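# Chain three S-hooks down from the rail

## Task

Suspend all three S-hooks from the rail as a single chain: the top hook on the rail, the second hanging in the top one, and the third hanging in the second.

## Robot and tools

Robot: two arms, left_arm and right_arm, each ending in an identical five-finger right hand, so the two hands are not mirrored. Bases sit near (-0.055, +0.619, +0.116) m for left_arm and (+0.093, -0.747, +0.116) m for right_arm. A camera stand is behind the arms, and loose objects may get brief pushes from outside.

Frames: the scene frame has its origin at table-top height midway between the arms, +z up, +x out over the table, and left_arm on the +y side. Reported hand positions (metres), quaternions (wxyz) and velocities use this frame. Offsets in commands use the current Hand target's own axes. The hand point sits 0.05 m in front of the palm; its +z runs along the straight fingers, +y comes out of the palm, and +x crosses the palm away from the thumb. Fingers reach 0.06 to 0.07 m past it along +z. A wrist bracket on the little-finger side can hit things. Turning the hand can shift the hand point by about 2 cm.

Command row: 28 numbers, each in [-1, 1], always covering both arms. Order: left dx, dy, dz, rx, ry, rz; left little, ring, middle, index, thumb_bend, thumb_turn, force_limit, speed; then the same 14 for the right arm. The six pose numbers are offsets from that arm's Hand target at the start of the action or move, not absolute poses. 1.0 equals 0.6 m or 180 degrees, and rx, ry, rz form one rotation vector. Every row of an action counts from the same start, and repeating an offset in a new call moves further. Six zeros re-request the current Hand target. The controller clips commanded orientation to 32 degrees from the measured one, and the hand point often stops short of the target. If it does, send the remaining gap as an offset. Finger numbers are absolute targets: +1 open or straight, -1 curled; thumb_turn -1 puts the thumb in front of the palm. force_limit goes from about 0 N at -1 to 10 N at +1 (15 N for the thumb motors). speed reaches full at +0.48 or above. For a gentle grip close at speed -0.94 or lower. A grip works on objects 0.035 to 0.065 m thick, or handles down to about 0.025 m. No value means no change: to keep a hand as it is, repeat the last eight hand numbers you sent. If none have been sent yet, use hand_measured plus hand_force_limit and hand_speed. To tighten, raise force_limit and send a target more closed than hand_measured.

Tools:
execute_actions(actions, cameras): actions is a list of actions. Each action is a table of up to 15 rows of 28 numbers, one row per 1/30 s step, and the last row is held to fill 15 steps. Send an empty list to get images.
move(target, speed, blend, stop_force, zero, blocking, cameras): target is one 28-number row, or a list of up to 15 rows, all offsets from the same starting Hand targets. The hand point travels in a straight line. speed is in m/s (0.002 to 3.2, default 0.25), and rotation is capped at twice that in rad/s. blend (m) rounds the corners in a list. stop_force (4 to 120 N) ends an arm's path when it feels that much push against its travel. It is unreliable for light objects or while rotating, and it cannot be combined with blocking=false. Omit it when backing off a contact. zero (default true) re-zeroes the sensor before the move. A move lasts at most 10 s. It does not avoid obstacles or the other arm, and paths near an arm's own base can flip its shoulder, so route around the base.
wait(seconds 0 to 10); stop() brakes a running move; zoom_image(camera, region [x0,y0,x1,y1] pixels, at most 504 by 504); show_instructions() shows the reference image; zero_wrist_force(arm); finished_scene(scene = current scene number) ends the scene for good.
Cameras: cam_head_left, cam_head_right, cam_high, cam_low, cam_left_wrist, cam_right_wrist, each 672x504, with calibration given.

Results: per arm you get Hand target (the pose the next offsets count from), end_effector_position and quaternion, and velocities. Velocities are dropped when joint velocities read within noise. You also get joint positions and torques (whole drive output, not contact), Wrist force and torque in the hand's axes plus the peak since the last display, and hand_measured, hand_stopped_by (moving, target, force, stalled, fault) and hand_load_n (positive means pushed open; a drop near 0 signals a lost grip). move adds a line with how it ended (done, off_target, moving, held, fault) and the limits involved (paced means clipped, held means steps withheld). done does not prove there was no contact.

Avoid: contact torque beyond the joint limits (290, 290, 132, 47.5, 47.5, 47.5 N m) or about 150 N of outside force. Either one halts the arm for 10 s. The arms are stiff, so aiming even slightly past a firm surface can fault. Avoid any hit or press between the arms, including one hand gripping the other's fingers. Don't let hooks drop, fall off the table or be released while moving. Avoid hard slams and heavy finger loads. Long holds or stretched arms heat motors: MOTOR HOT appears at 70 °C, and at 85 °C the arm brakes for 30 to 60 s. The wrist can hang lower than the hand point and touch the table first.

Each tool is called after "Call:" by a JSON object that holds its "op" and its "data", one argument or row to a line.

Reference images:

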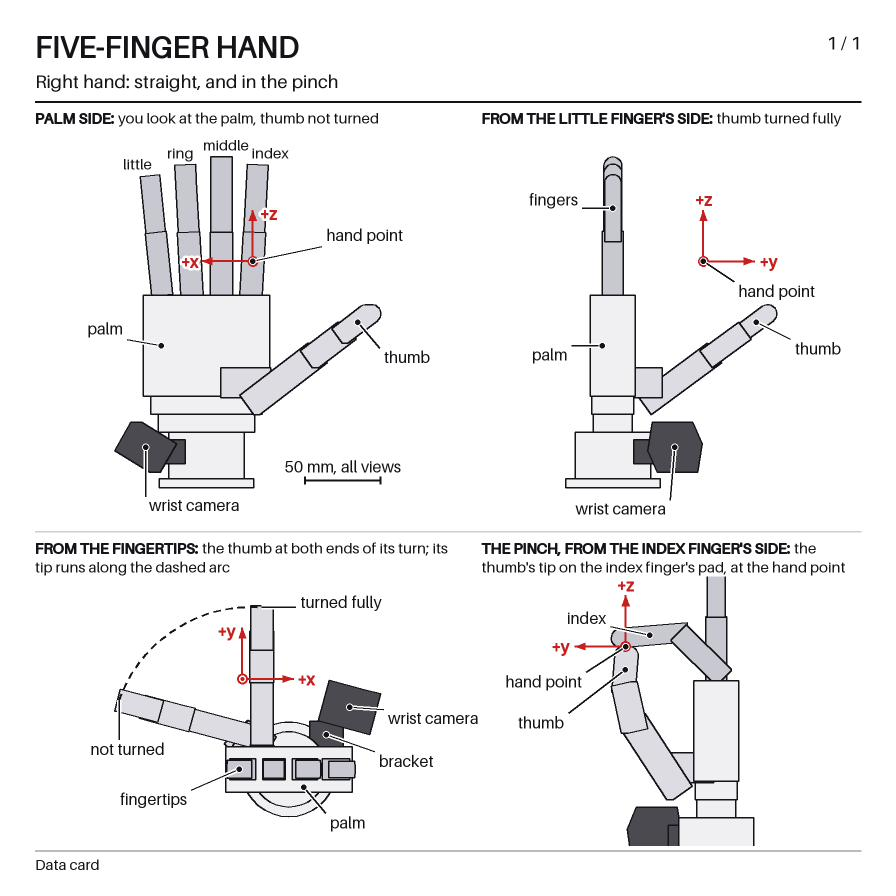

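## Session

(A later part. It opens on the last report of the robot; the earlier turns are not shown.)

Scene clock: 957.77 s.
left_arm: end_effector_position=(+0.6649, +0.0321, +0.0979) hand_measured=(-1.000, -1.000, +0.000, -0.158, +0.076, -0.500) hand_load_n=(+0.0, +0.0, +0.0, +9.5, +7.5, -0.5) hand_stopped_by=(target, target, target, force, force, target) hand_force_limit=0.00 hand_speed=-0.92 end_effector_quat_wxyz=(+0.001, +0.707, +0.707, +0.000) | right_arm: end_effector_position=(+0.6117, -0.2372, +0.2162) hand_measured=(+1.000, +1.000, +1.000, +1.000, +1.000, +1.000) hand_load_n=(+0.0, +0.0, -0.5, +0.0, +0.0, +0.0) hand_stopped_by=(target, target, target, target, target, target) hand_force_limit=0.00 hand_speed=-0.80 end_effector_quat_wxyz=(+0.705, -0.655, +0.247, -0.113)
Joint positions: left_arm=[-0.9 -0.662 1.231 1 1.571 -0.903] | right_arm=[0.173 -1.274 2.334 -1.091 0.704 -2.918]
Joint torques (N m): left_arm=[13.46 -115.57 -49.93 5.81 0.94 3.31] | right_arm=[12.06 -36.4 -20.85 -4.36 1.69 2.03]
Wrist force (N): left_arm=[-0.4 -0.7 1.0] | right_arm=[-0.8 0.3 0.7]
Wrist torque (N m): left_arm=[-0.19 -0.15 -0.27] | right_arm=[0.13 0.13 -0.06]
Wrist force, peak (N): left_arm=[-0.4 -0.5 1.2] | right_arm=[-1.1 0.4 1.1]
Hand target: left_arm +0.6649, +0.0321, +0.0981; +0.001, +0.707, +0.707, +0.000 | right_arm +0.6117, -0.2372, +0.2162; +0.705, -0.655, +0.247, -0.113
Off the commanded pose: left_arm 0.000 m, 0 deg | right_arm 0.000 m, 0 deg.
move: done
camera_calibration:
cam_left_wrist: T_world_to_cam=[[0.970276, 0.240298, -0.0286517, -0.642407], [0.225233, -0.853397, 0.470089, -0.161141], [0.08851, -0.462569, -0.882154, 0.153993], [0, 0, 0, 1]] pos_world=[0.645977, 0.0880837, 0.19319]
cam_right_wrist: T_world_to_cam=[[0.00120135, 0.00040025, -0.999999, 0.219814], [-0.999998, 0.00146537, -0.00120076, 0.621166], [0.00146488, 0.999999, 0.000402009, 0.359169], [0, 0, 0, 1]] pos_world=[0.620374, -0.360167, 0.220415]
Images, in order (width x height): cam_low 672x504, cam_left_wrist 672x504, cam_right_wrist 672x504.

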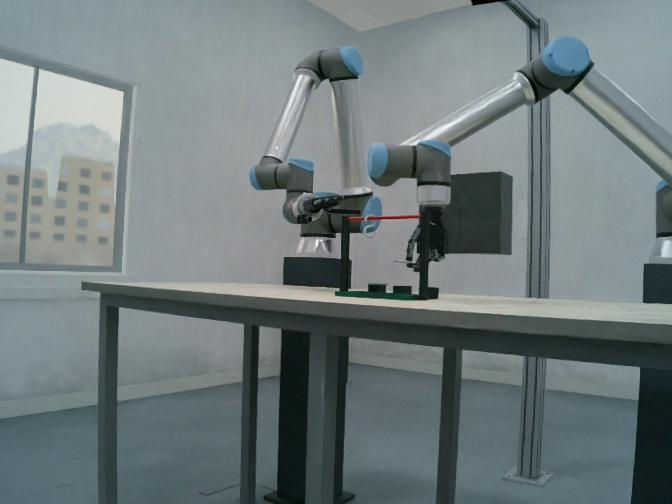

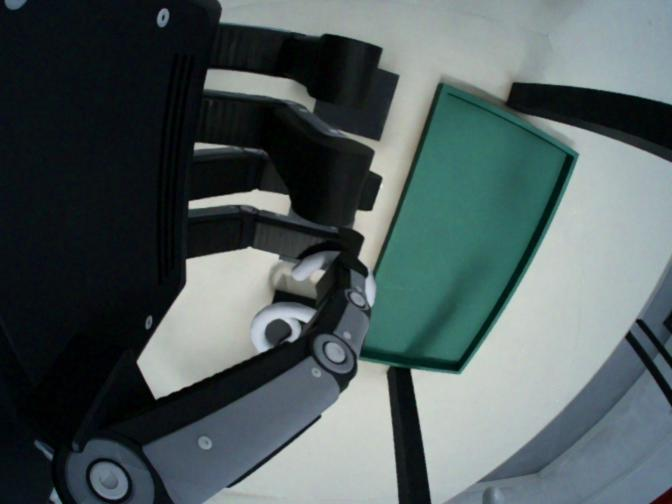

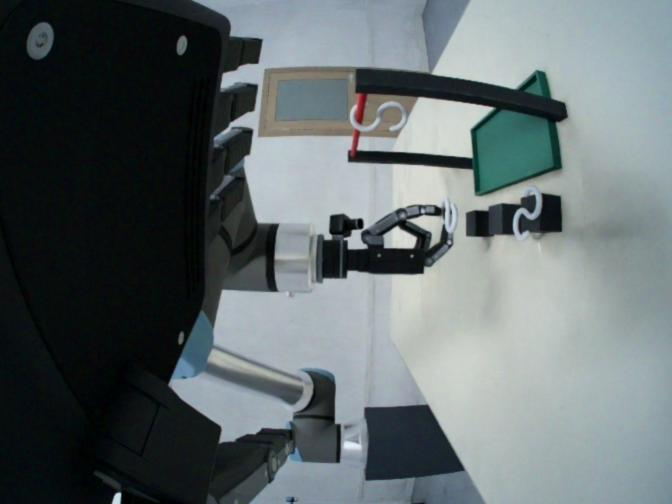

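Call:
{"op": "move", "data": {
  "target": [0.0133, -0.0917, -0.1367, -0.1289, -0.4351, -0.4071, -1, -1, 0.0, -0.45, -0.1, -0.5, 0.0, -0.92, 0, 0, 0, 0, 0, 0, 1, 1, 1, 1, 1, 1, 0, -0.8],
  "speed": 0.22,
  "cameras": ["cam_left_wrist", "cam_right_wrist", "cam_low"]
}}

Call:
{"op": "zoom_image", "data": {
  "camera": "cam_right_wrist",
  "region": [300, 60, 460, 220]
}}

Scene clock: 998.20 s.
left_arm: end_effector_position=(+0.6099, +0.0401, +0.1800) hand_measured=(-1.000, -1.000, +0.000, -0.158, +0.076, -0.500) hand_load_n=(+0.0, +0.0, +0.0, +9.5, +7.0, -1.0) hand_stopped_by=(target, target, target, force, force, target) hand_force_limit=0.00 hand_speed=-0.92 end_effector_quat_wxyz=(+0.535, +0.021, +0.793, -0.291) | right_arm: end_effector_position=(+0.6117, -0.2372, +0.2162) hand_measured=(+1.000, +1.000, +1.000, +1.000, +1.000, +1.000) hand_load_n=(+0.0, +0.0, +0.0, +0.0, +0.0, +0.0) hand_stopped_by=(target, target, target, target, target, target) hand_force_limit=0.00 hand_speed=-0.80 end_effector_quat_wxyz=(+0.705, -0.655, +0.247, -0.113)
Joint positions: left_arm=[-1.162 -1.02 1.943 -0.602 0.955 -2.233] | right_arm=[0.173 -1.274 2.334 -1.091 0.704 -2.918]
Joint torques (N m): left_arm=[-11.67 -60.62 -15.46 -3.14 -4.3 -2.28] | right_arm=[10.06 -36.76 -19.09 -4.08 1.93 1.85]
Wrist force (N): left_arm=[-0.5 -0.7 1.3] | right_arm=[-0.9 0.2 1.1]
Wrist torque (N m): left_arm=[-0.10 -0.24 0.07] | right_arm=[0.11 0.13 -0.08]
Wrist force, peak (N): left_arm=[-1.7 -0.4 1.3] | right_arm=[-1.2 -0.1 1.2]
Hand target: left_arm +0.6098, +0.0401, +0.1800; +0.535, +0.021, +0.793, -0.291 | right_arm +0.6117, -0.2372, +0.2162; +0.705, -0.655, +0.247, -0.113
Off the commanded pose: left_arm 0.000 m, 0 deg | right_arm 0.000 m, 0 deg.
move: done
camera_calibration:
cam_left_wrist: T_world_to_cam=[[0.255768, 0.724105, -0.640512, -0.062053], [0.0493635, 0.651903, 0.756694, -0.18524], [0.965477, -0.225156, 0.130991, -0.491742], [0, 0, 0, 1]] pos_world=[0.499781, 0.0549724, 0.164838]
cam_right_wrist: T_world_to_cam=[[0.00120135, 0.00040025, -0.999999, 0.219814], [-0.999998, 0.00146537, -0.00120076, 0.621166], [0.00146488, 0.999999, 0.000402009, 0.359169], [0, 0, 0, 1]] pos_world=[0.620374, -0.360167, 0.220415]
Images, in order (width x height): cam_low 672x504, cam_left_wrist 672x504, cam_right_wrist 672x504.

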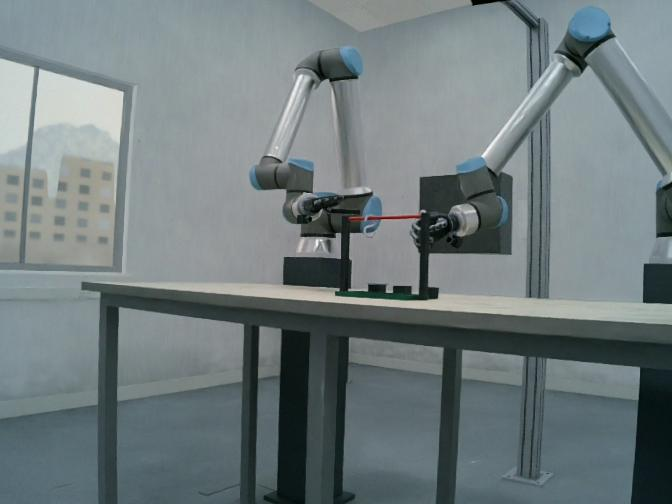

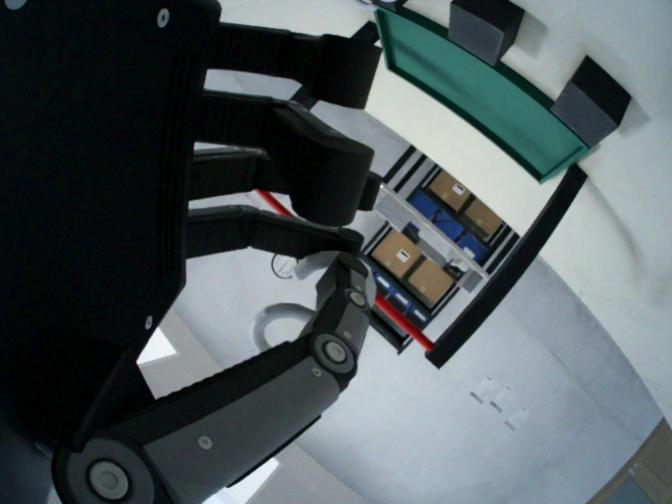

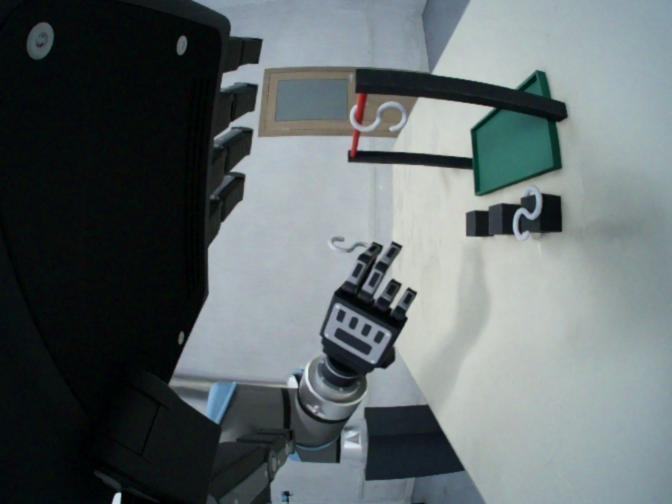

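Scaled by 3.150 from the camera's 672x504 image, which has a finer 960x720 frame.

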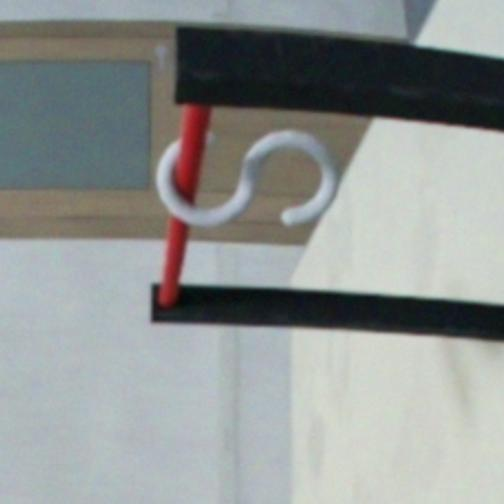

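Call:
{"op": "move", "data": {
  "target": [0.023, 0.0015, 0.1207, 0, 0, 0, -1, -1, 0.0, -0.45, -0.1, -0.5, 0.0, -0.92, 0, 0, 0, 0, 0, 0, 1, 1, 1, 1, 1, 1, 0, -0.8],
  "speed": 0.1,
  "cameras": ["cam_left_wrist", "cam_right_wrist", "cam_head_left", "cam_head_right", "cam_high"]
}}

Call:
{"op": "zoom_image", "data": {
  "camera": "cam_right_wrist",
  "region": [300, 60, 460, 220]
}}

Call:
{"op": "zoom_image", "data": {
  "camera": "cam_head_left",
  "region": [200, 170, 300, 270]
}}

Call:
{"op": "zoom_image", "data": {
  "camera": "cam_high",
  "region": [280, 210, 400, 330]
}}

Scene clock: 1011.07 s.
left_arm: end_effector_position=(+0.6648, +0.0021, +0.1491) hand_measured=(-1.000, -1.000, +0.000, -0.158, +0.076, -0.500) hand_load_n=(+0.0, +0.0, +0.0, +9.5, +7.0, -1.0) hand_stopped_by=(target, target, target, force, force, target) hand_force_limit=0.00 hand_speed=-0.92 end_effector_quat_wxyz=(+0.535, +0.021, +0.793, -0.291) | right_arm: end_effector_position=(+0.6117, -0.2372, +0.2162) hand_measured=(+1.000, +1.000, +1.000, +1.000, +1.000, +1.000) hand_load_n=(+0.0, -0.5, +0.0, -0.5, +0.0, +0.0) hand_stopped_by=(target, target, target, target, target, target) hand_force_limit=0.00 hand_speed=-0.80 end_effector_quat_wxyz=(+0.705, -0.655, +0.247, -0.113)
Joint positions: left_arm=[-1.111 -0.91 1.811 -0.591 1.004 -2.213] | right_arm=[0.173 -1.274 2.334 -1.091 0.704 -2.918]
Joint torques (N m): left_arm=[16.41 -69.64 -42.85 1.97 2.86 3.36] | right_arm=[9.19 -37.98 -16.86 -4.3 1.81 1.92]
Wrist force (N): left_arm=[-0.9 -0.8 1.2] | right_arm=[-0.6 0.1 0.3]
Wrist torque (N m): left_arm=[-0.17 -0.16 -0.16] | right_arm=[0.14 0.12 -0.05]
Wrist force, peak (N): left_arm=[-0.6 -1.0 1.9] | right_arm=[-1.5 0.2 0.5]
Hand target: left_arm +0.6649, +0.0020, +0.1491; +0.535, +0.021, +0.793, -0.291 | right_arm +0.6117, -0.2372, +0.2162; +0.705, -0.655, +0.247, -0.113
Off the commanded pose: left_arm 0.000 m, 0 deg | right_arm 0.000 m, 0 deg.
move: done
camera_calibration:
cam_left_wrist: T_world_to_cam=[[0.255752, 0.724004, -0.640632, -0.0682706], [0.049267, 0.652049, 0.756574, -0.139664], [0.965486, -0.225057, 0.131093, -0.549299], [0, 0, 0, 1]] pos_world=[0.554682, 0.0168725, 0.133939]
cam_right_wrist: T_world_to_cam=[[0.00120135, 0.00040025, -0.999999, 0.219814], [-0.999998, 0.00146537, -0.00120076, 0.621166], [0.00146488, 0.999999, 0.000402009, 0.359169], [0, 0, 0, 1]] pos_world=[0.620374, -0.360167, 0.220415]
Images, in order (width x height): cam_head_left 672x504, cam_head_right 672x504, cam_high 672x504, cam_left_wrist 672x504, cam_right_wrist 672x504.

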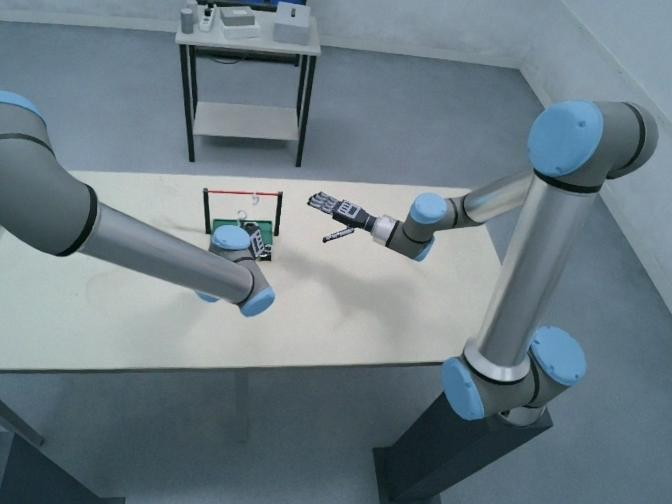

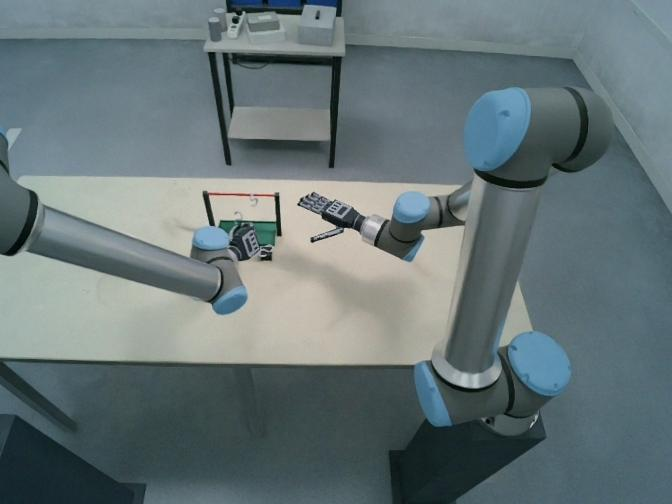

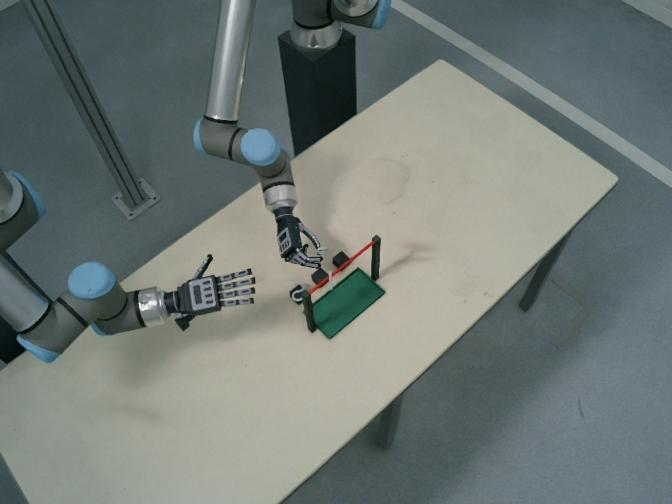

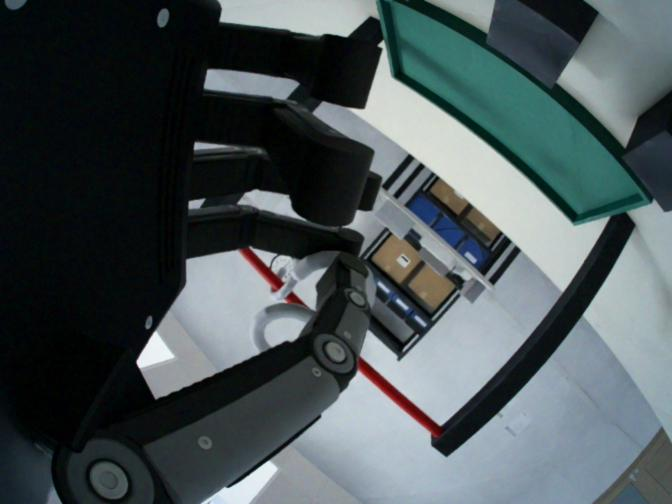

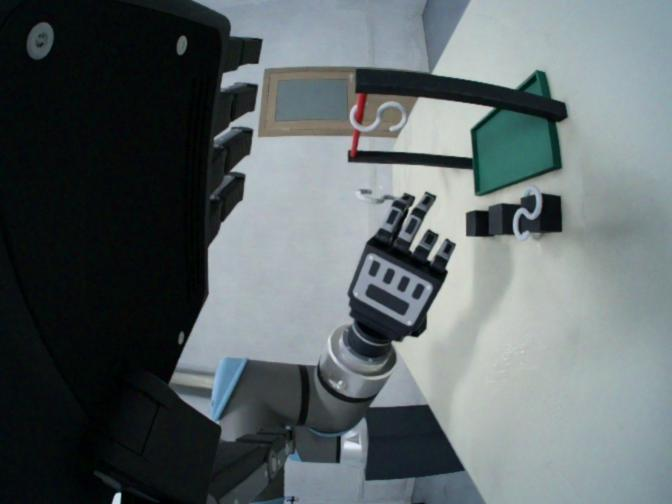

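Scaled by 3.150 from the camera's 672x504 image, which has a finer 960x720 frame.

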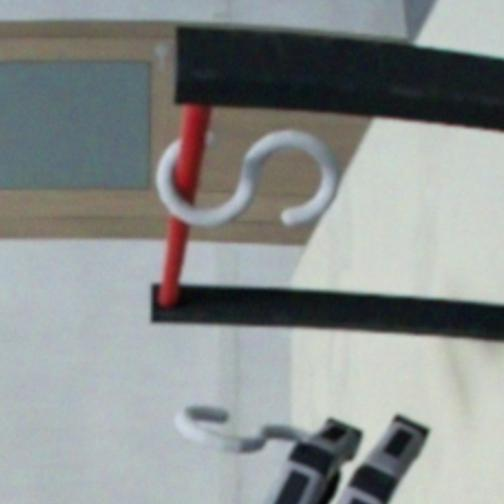

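Scaled by 5.040 from the camera's 672x504 image, which has a finer 960x720 frame.

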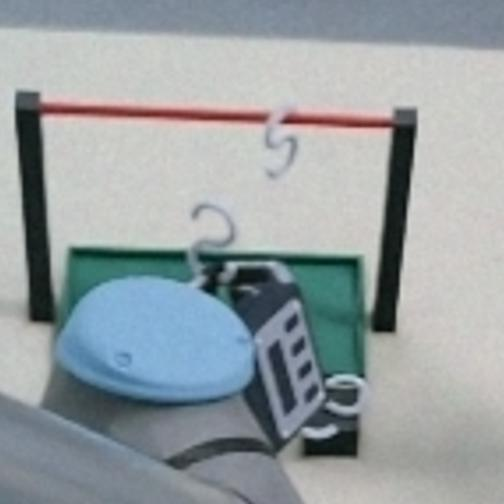

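Scaled by 4.200 from the camera's 672x504 image, which has a finer 960x720 frame.

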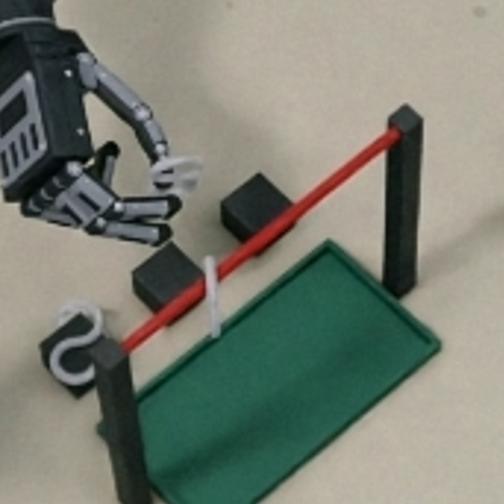

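Call:
{"op": "move", "data": {
  "target": [-0.0072, 0.0087, 0.0605, 0, 0, 0, -1, -1, 0.0, -0.45, -0.1, -0.5, 0.0, -0.92, 0, 0, 0, 0, 0, 0, 1, 1, 1, 1, 1, 1, 0, -0.8],
  "speed": 0.06,
  "cameras": ["cam_left_wrist", "cam_right_wrist", "cam_head_left", "cam_high", "cam_low"]
}}

Call:
{"op": "zoom_image", "data": {
  "camera": "cam_right_wrist",
  "region": [320, 70, 440, 190]
}}

Call:
{"op": "zoom_image", "data": {
  "camera": "cam_head_left",
  "region": [220, 180, 280, 240]
}}

Call:
{"op": "zoom_image", "data": {
  "camera": "cam_high",
  "region": [290, 220, 370, 300]
}}

Call:
{"op": "zoom_image", "data": {
  "camera": "cam_low",
  "region": [340, 200, 420, 280]
}}

Scene clock: 1027.13 s.
left_arm: end_effector_position=(+0.6988, -0.0100, +0.1412) hand_measured=(-1.000, -1.000, +0.000, -0.158, +0.076, -0.500) hand_load_n=(+0.5, +0.0, +0.0, +9.5, +6.5, -1.0) hand_stopped_by=(target, target, target, force, force, target) hand_force_limit=0.00 hand_speed=-0.92 end_effector_quat_wxyz=(+0.535, +0.021, +0.793, -0.291) | right_arm: end_effector_position=(+0.6117, -0.2372, +0.2162) hand_measured=(+1.000, +1.000, +1.000, +1.000, +1.000, +1.000) hand_load_n=(+0.0, +0.0, +0.0, +0.0, +0.0, +0.0) hand_stopped_by=(target, target, target, target, target, target) hand_force_limit=0.00 hand_speed=-0.80 end_effector_quat_wxyz=(+0.705, -0.655, +0.247, -0.113)
Joint positions: left_arm=[-1.076 -0.867 1.743 -0.572 1.037 -2.201] | right_arm=[0.173 -1.274 2.334 -1.091 0.704 -2.918]
Joint torques (N m): left_arm=[16.14 -75.67 -44.19 2.13 2.74 3.14] | right_arm=[10.06 -38.37 -17.42 -4.27 1.5 1.76]
Wrist force (N): left_arm=[-0.5 -0.7 1.2] | right_arm=[-0.9 0.0 0.4]
Wrist torque (N m): left_arm=[-0.16 -0.26 -0.15] | right_arm=[0.14 0.16 -0.08]
Wrist force, peak (N): left_arm=[-0.9 -1.0 1.3] | right_arm=[-1.4 -0.3 0.9]
Hand target: left_arm +0.6989, -0.0100, +0.1412; +0.535, +0.021, +0.793, -0.291 | right_arm +0.6117, -0.2372, +0.2162; +0.705, -0.655, +0.247, -0.113
Off the commanded pose: left_arm 0.000 m, 0 deg | right_arm 0.000 m, 0 deg.
move: done
camera_calibration:
cam_left_wrist: T_world_to_cam=[[0.255752, 0.724004, -0.640632, -0.0734032], [0.049267, 0.652049, 0.756574, -0.127462], [0.965486, -0.225057, 0.131093, -0.583777], [0, 0, 0, 1]] pos_world=[0.588682, 0.00487251, 0.125939]
cam_right_wrist: T_world_to_cam=[[0.00120135, 0.00040025, -0.999999, 0.219814], [-0.999998, 0.00146537, -0.00120076, 0.621166], [0.00146488, 0.999999, 0.000402009, 0.359169], [0, 0, 0, 1]] pos_world=[0.620374, -0.360167, 0.220415]
Images, in order (width x height): cam_head_left 672x504, cam_high 672x504, cam_low 672x504, cam_left_wrist 672x504, cam_right_wrist 672x504.

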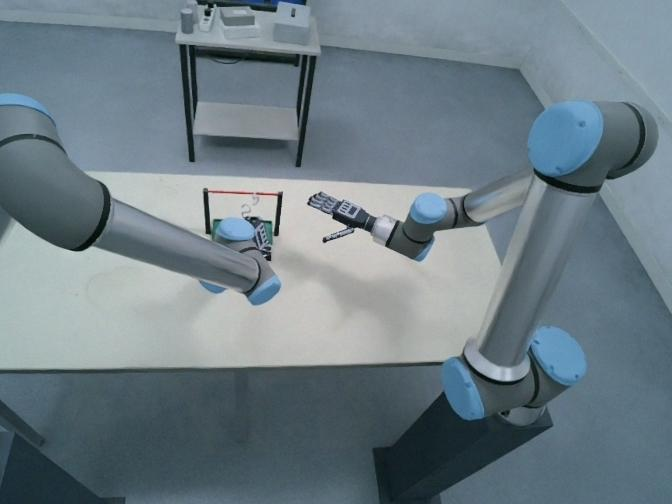

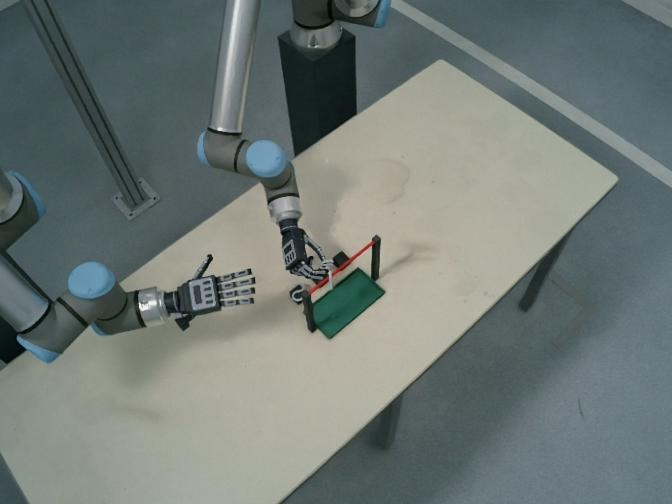

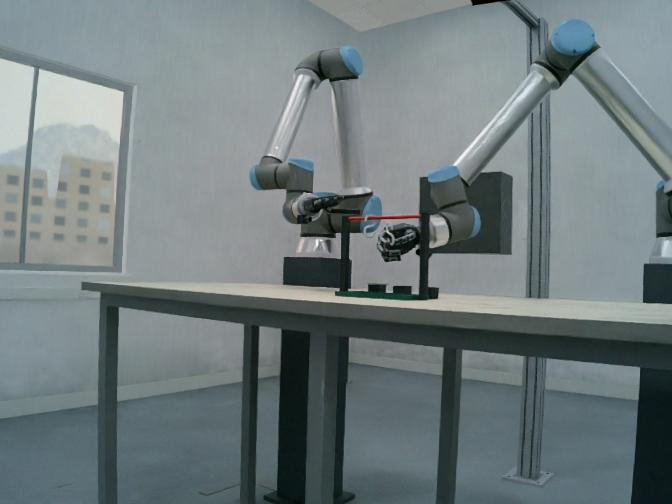

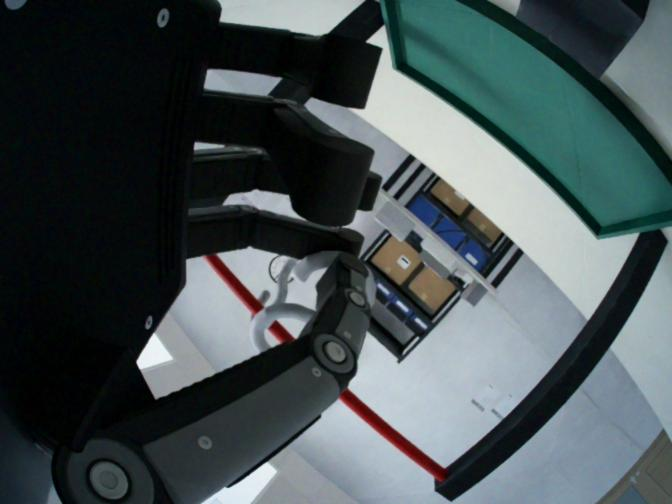

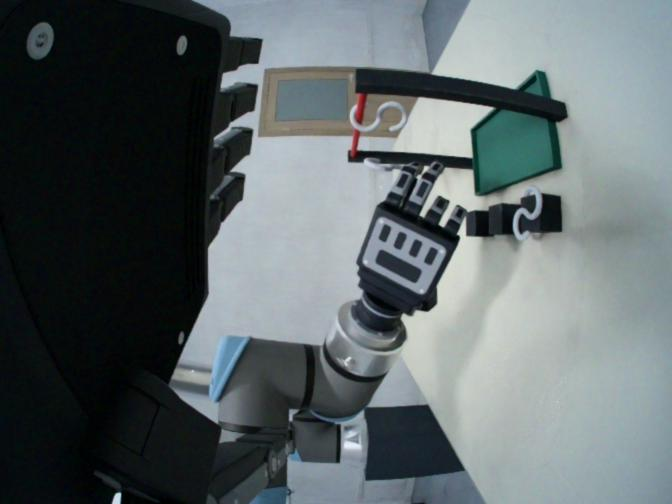

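Scaled by 4.200 from the camera's 672x504 image, which has a finer 960x720 frame.

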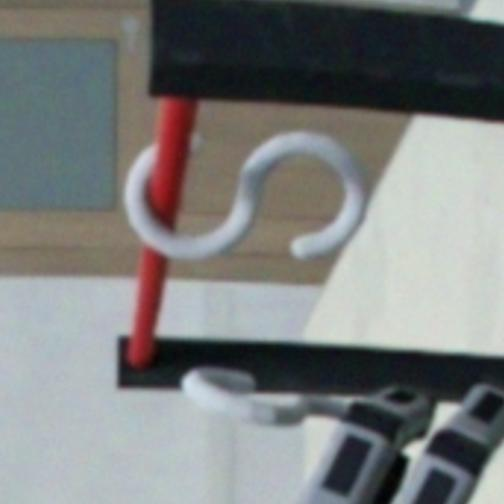

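Scaled by 8.400 from the camera's 672x504 image, which has a finer 960x720 frame.

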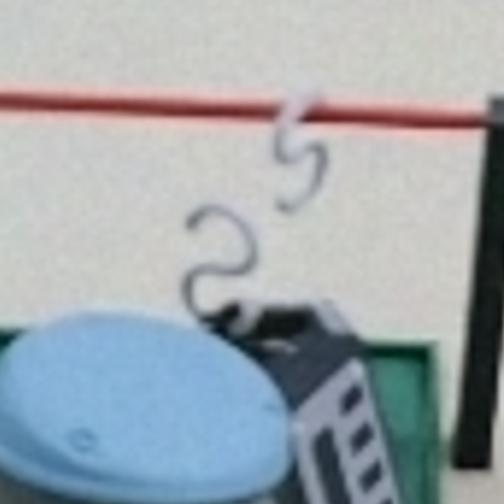

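Scaled by 6.300 from the camera's 672x504 image, which has a finer 960x720 frame.

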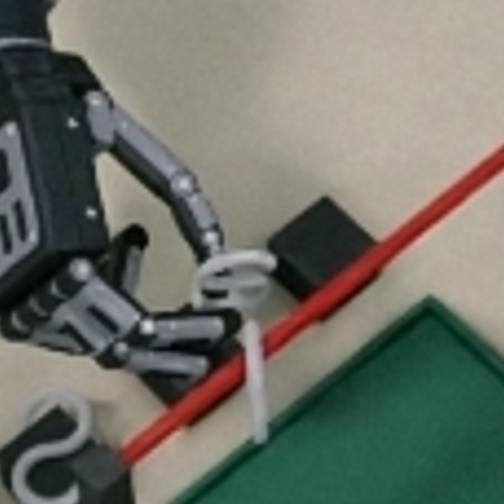

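Scaled by 6.300 from the camera's 672x504 image, which has a finer 960x720 frame.

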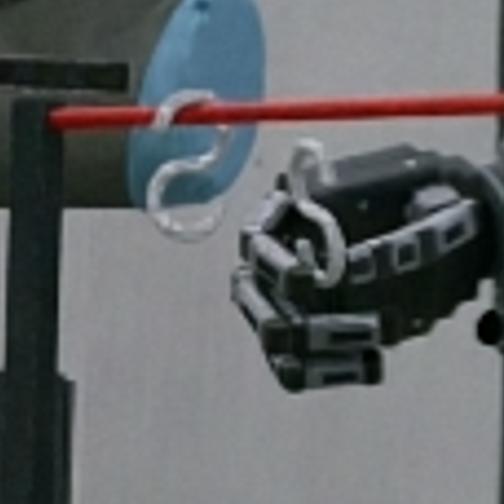

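Call:
{"op": "move", "data": {
  "target": [0.0028, -0.004, 0.0415, 0, 0, 0, -1, -1, 0.0, -0.45, -0.1, -0.5, 0.0, -0.92, 0, 0, 0, 0, 0, 0, 1, 1, 1, 1, 1, 1, 0, -0.8],
  "speed": 0.04,
  "stop_force": 5,
  "cameras": ["cam_left_wrist", "cam_right_wrist", "cam_head_left", "cam_high", "cam_low"]
}}

Call:
{"op": "zoom_image", "data": {
  "camera": "cam_right_wrist",
  "region": [330, 70, 430, 170]
}}

Call:
{"op": "zoom_image", "data": {
  "camera": "cam_head_left",
  "region": [220, 180, 280, 240]
}}

Call:
{"op": "zoom_image", "data": {
  "camera": "cam_high",
  "region": [290, 220, 370, 300]
}}

Call:
{"op": "zoom_image", "data": {
  "camera": "cam_low",
  "region": [340, 200, 420, 280]
}}

Scene clock: 1050.87 s.
left_arm: end_effector_position=(+0.7181, -0.0245, +0.1343) hand_measured=(-1.000, -1.000, +0.000, -0.158, +0.076, -0.500) hand_load_n=(+0.0, +0.0, +0.0, +9.5, +6.5, -1.0) hand_stopped_by=(target, target, target, force, force, target) hand_force_limit=0.00 hand_speed=-0.92 end_effector_quat_wxyz=(+0.535, +0.021, +0.793, -0.291) | right_arm: end_effector_position=(+0.6117, -0.2372, +0.2162) hand_measured=(+1.000, +1.000, +1.000, +1.000, +1.000, +1.000) hand_load_n=(+0.0, +0.0, +0.0, +0.0, +0.0, -0.5) hand_stopped_by=(target, target, target, target, target, target) hand_force_limit=0.00 hand_speed=-0.80 end_effector_quat_wxyz=(+0.705, -0.655, +0.247, -0.113)
Joint positions: left_arm=[-1.062 -0.833 1.69 -0.555 1.05 -2.196] | right_arm=[0.173 -1.274 2.334 -1.091 0.704 -2.918]
Joint torques (N m): left_arm=[17.1 -75.53 -47.01 1.91 2.58 3.65] | right_arm=[9.74 -38.09 -16.68 -4.27 1.86 1.83]
Wrist force (N): left_arm=[-0.8 -1.0 1.0] | right_arm=[-1.0 -0.1 0.7]
Wrist torque (N m): left_arm=[-0.21 -0.19 -0.08] | right_arm=[0.09 0.16 -0.09]
Wrist force, peak (N): left_arm=[-0.7 -0.9 1.5] | right_arm=[-1.1 -0.2 1.1]
Hand target: left_arm +0.7181, -0.0245, +0.1343; +0.535, +0.021, +0.793, -0.291 | right_arm +0.6117, -0.2372, +0.2162; +0.705, -0.655, +0.247, -0.113
Off the commanded pose: left_arm 0.000 m, 0 deg | right_arm 0.000 m, 0 deg.
move: done
camera_calibration:
cam_left_wrist: T_world_to_cam=[[0.255752, 0.724004, -0.640632, -0.072223], [0.049267, 0.652049, 0.756574, -0.113819], [0.965486, -0.225057, 0.131093, -0.60488], [0, 0, 0, 1]] pos_world=[0.608082, -0.00962749, 0.119139]
cam_right_wrist: T_world_to_cam=[[0.00120135, 0.00040025, -0.999999, 0.219814], [-0.999998, 0.00146537, -0.00120076, 0.621166], [0.00146488, 0.999999, 0.000402009, 0.359169], [0, 0, 0, 1]] pos_world=[0.620374, -0.360167, 0.220415]
Images, in order (width x height): cam_head_left 672x504, cam_high 672x504, cam_low 672x504, cam_left_wrist 672x504, cam_right_wrist 672x504.

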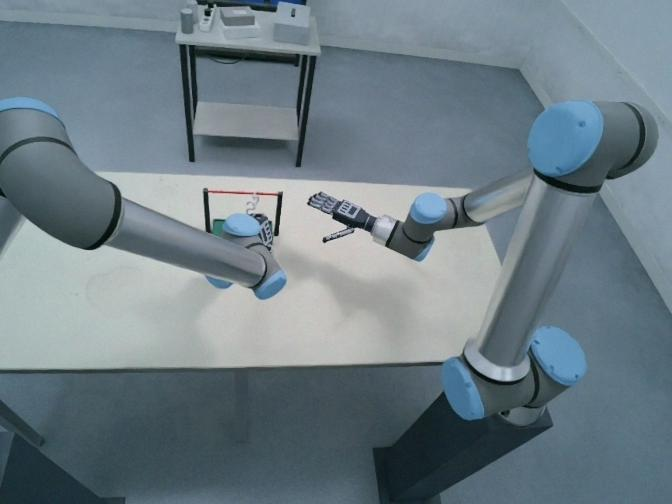

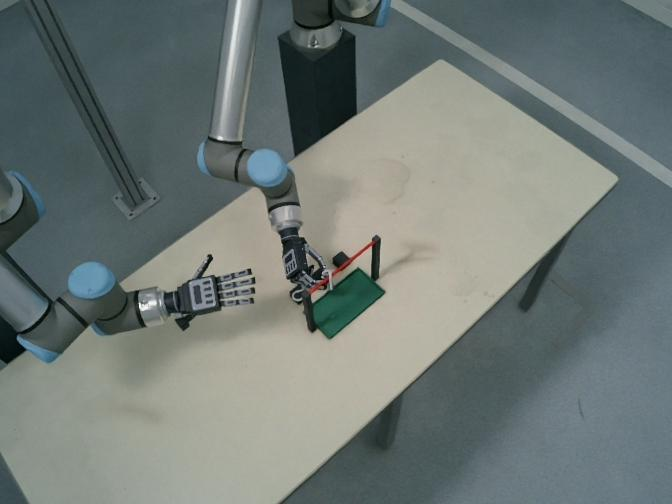

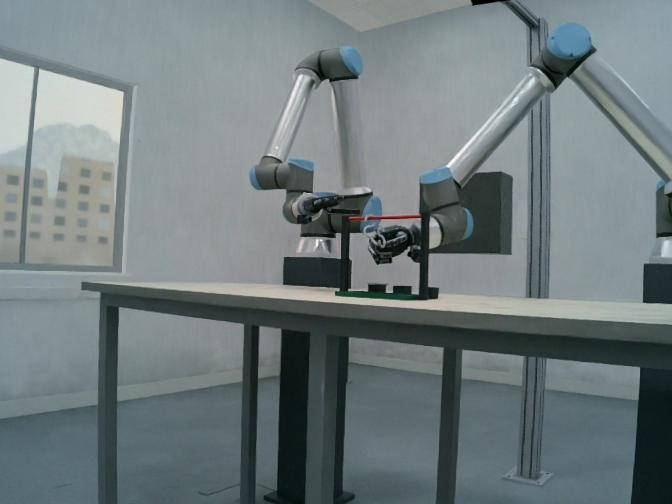

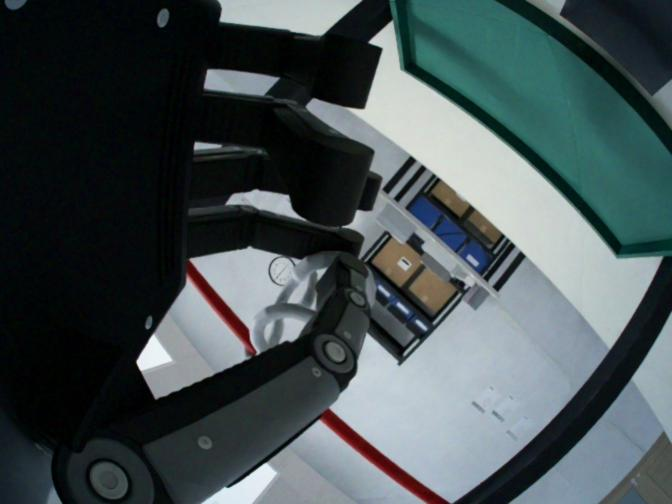

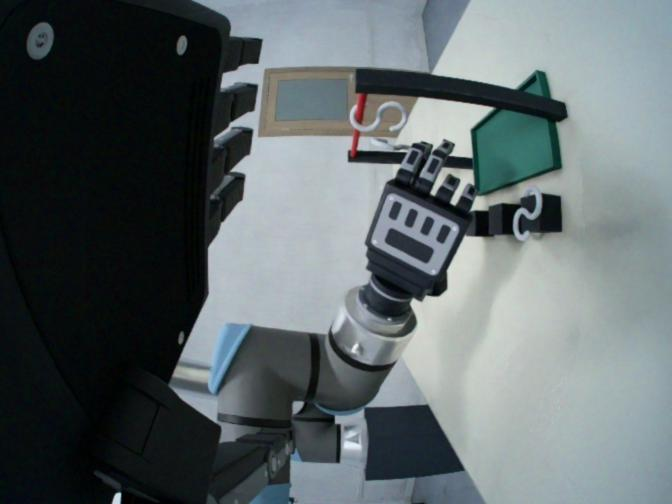

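Scaled by 5.040 from the camera's 672x504 image, which has a finer 960x720 frame.

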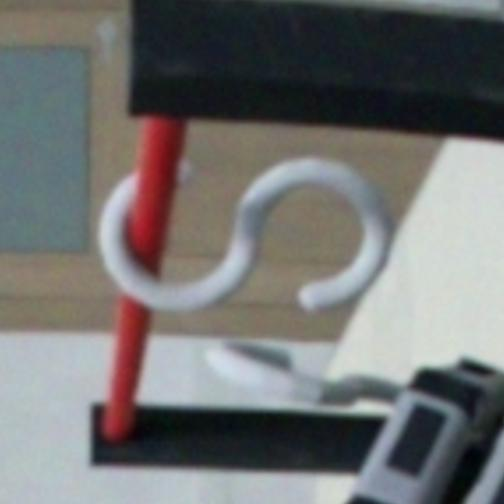

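Scaled by 8.400 from the camera's 672x504 image, which has a finer 960x720 frame.

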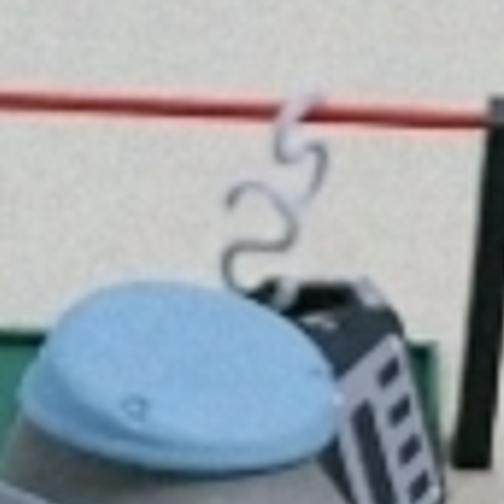

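Scaled by 6.300 from the camera's 672x504 image, which has a finer 960x720 frame.

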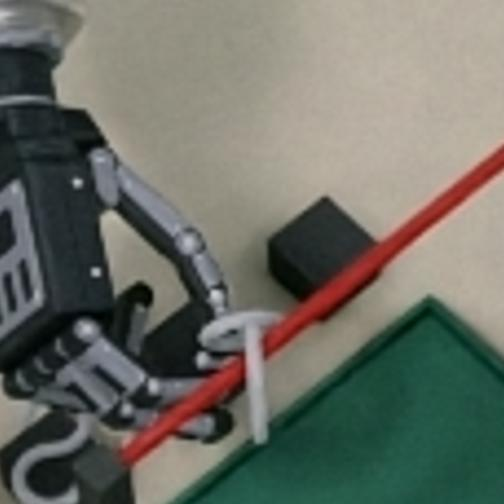

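Scaled by 6.300 from the camera's 672x504 image, which has a finer 960x720 frame.

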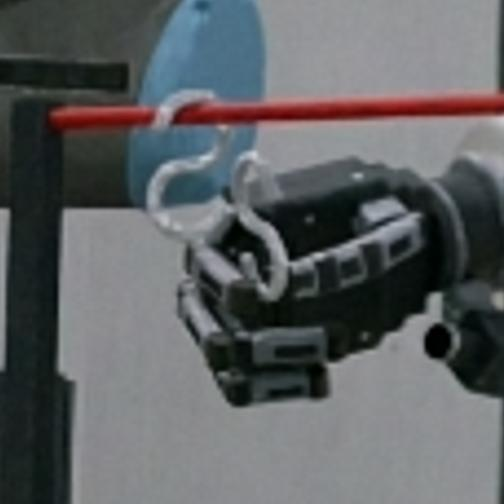

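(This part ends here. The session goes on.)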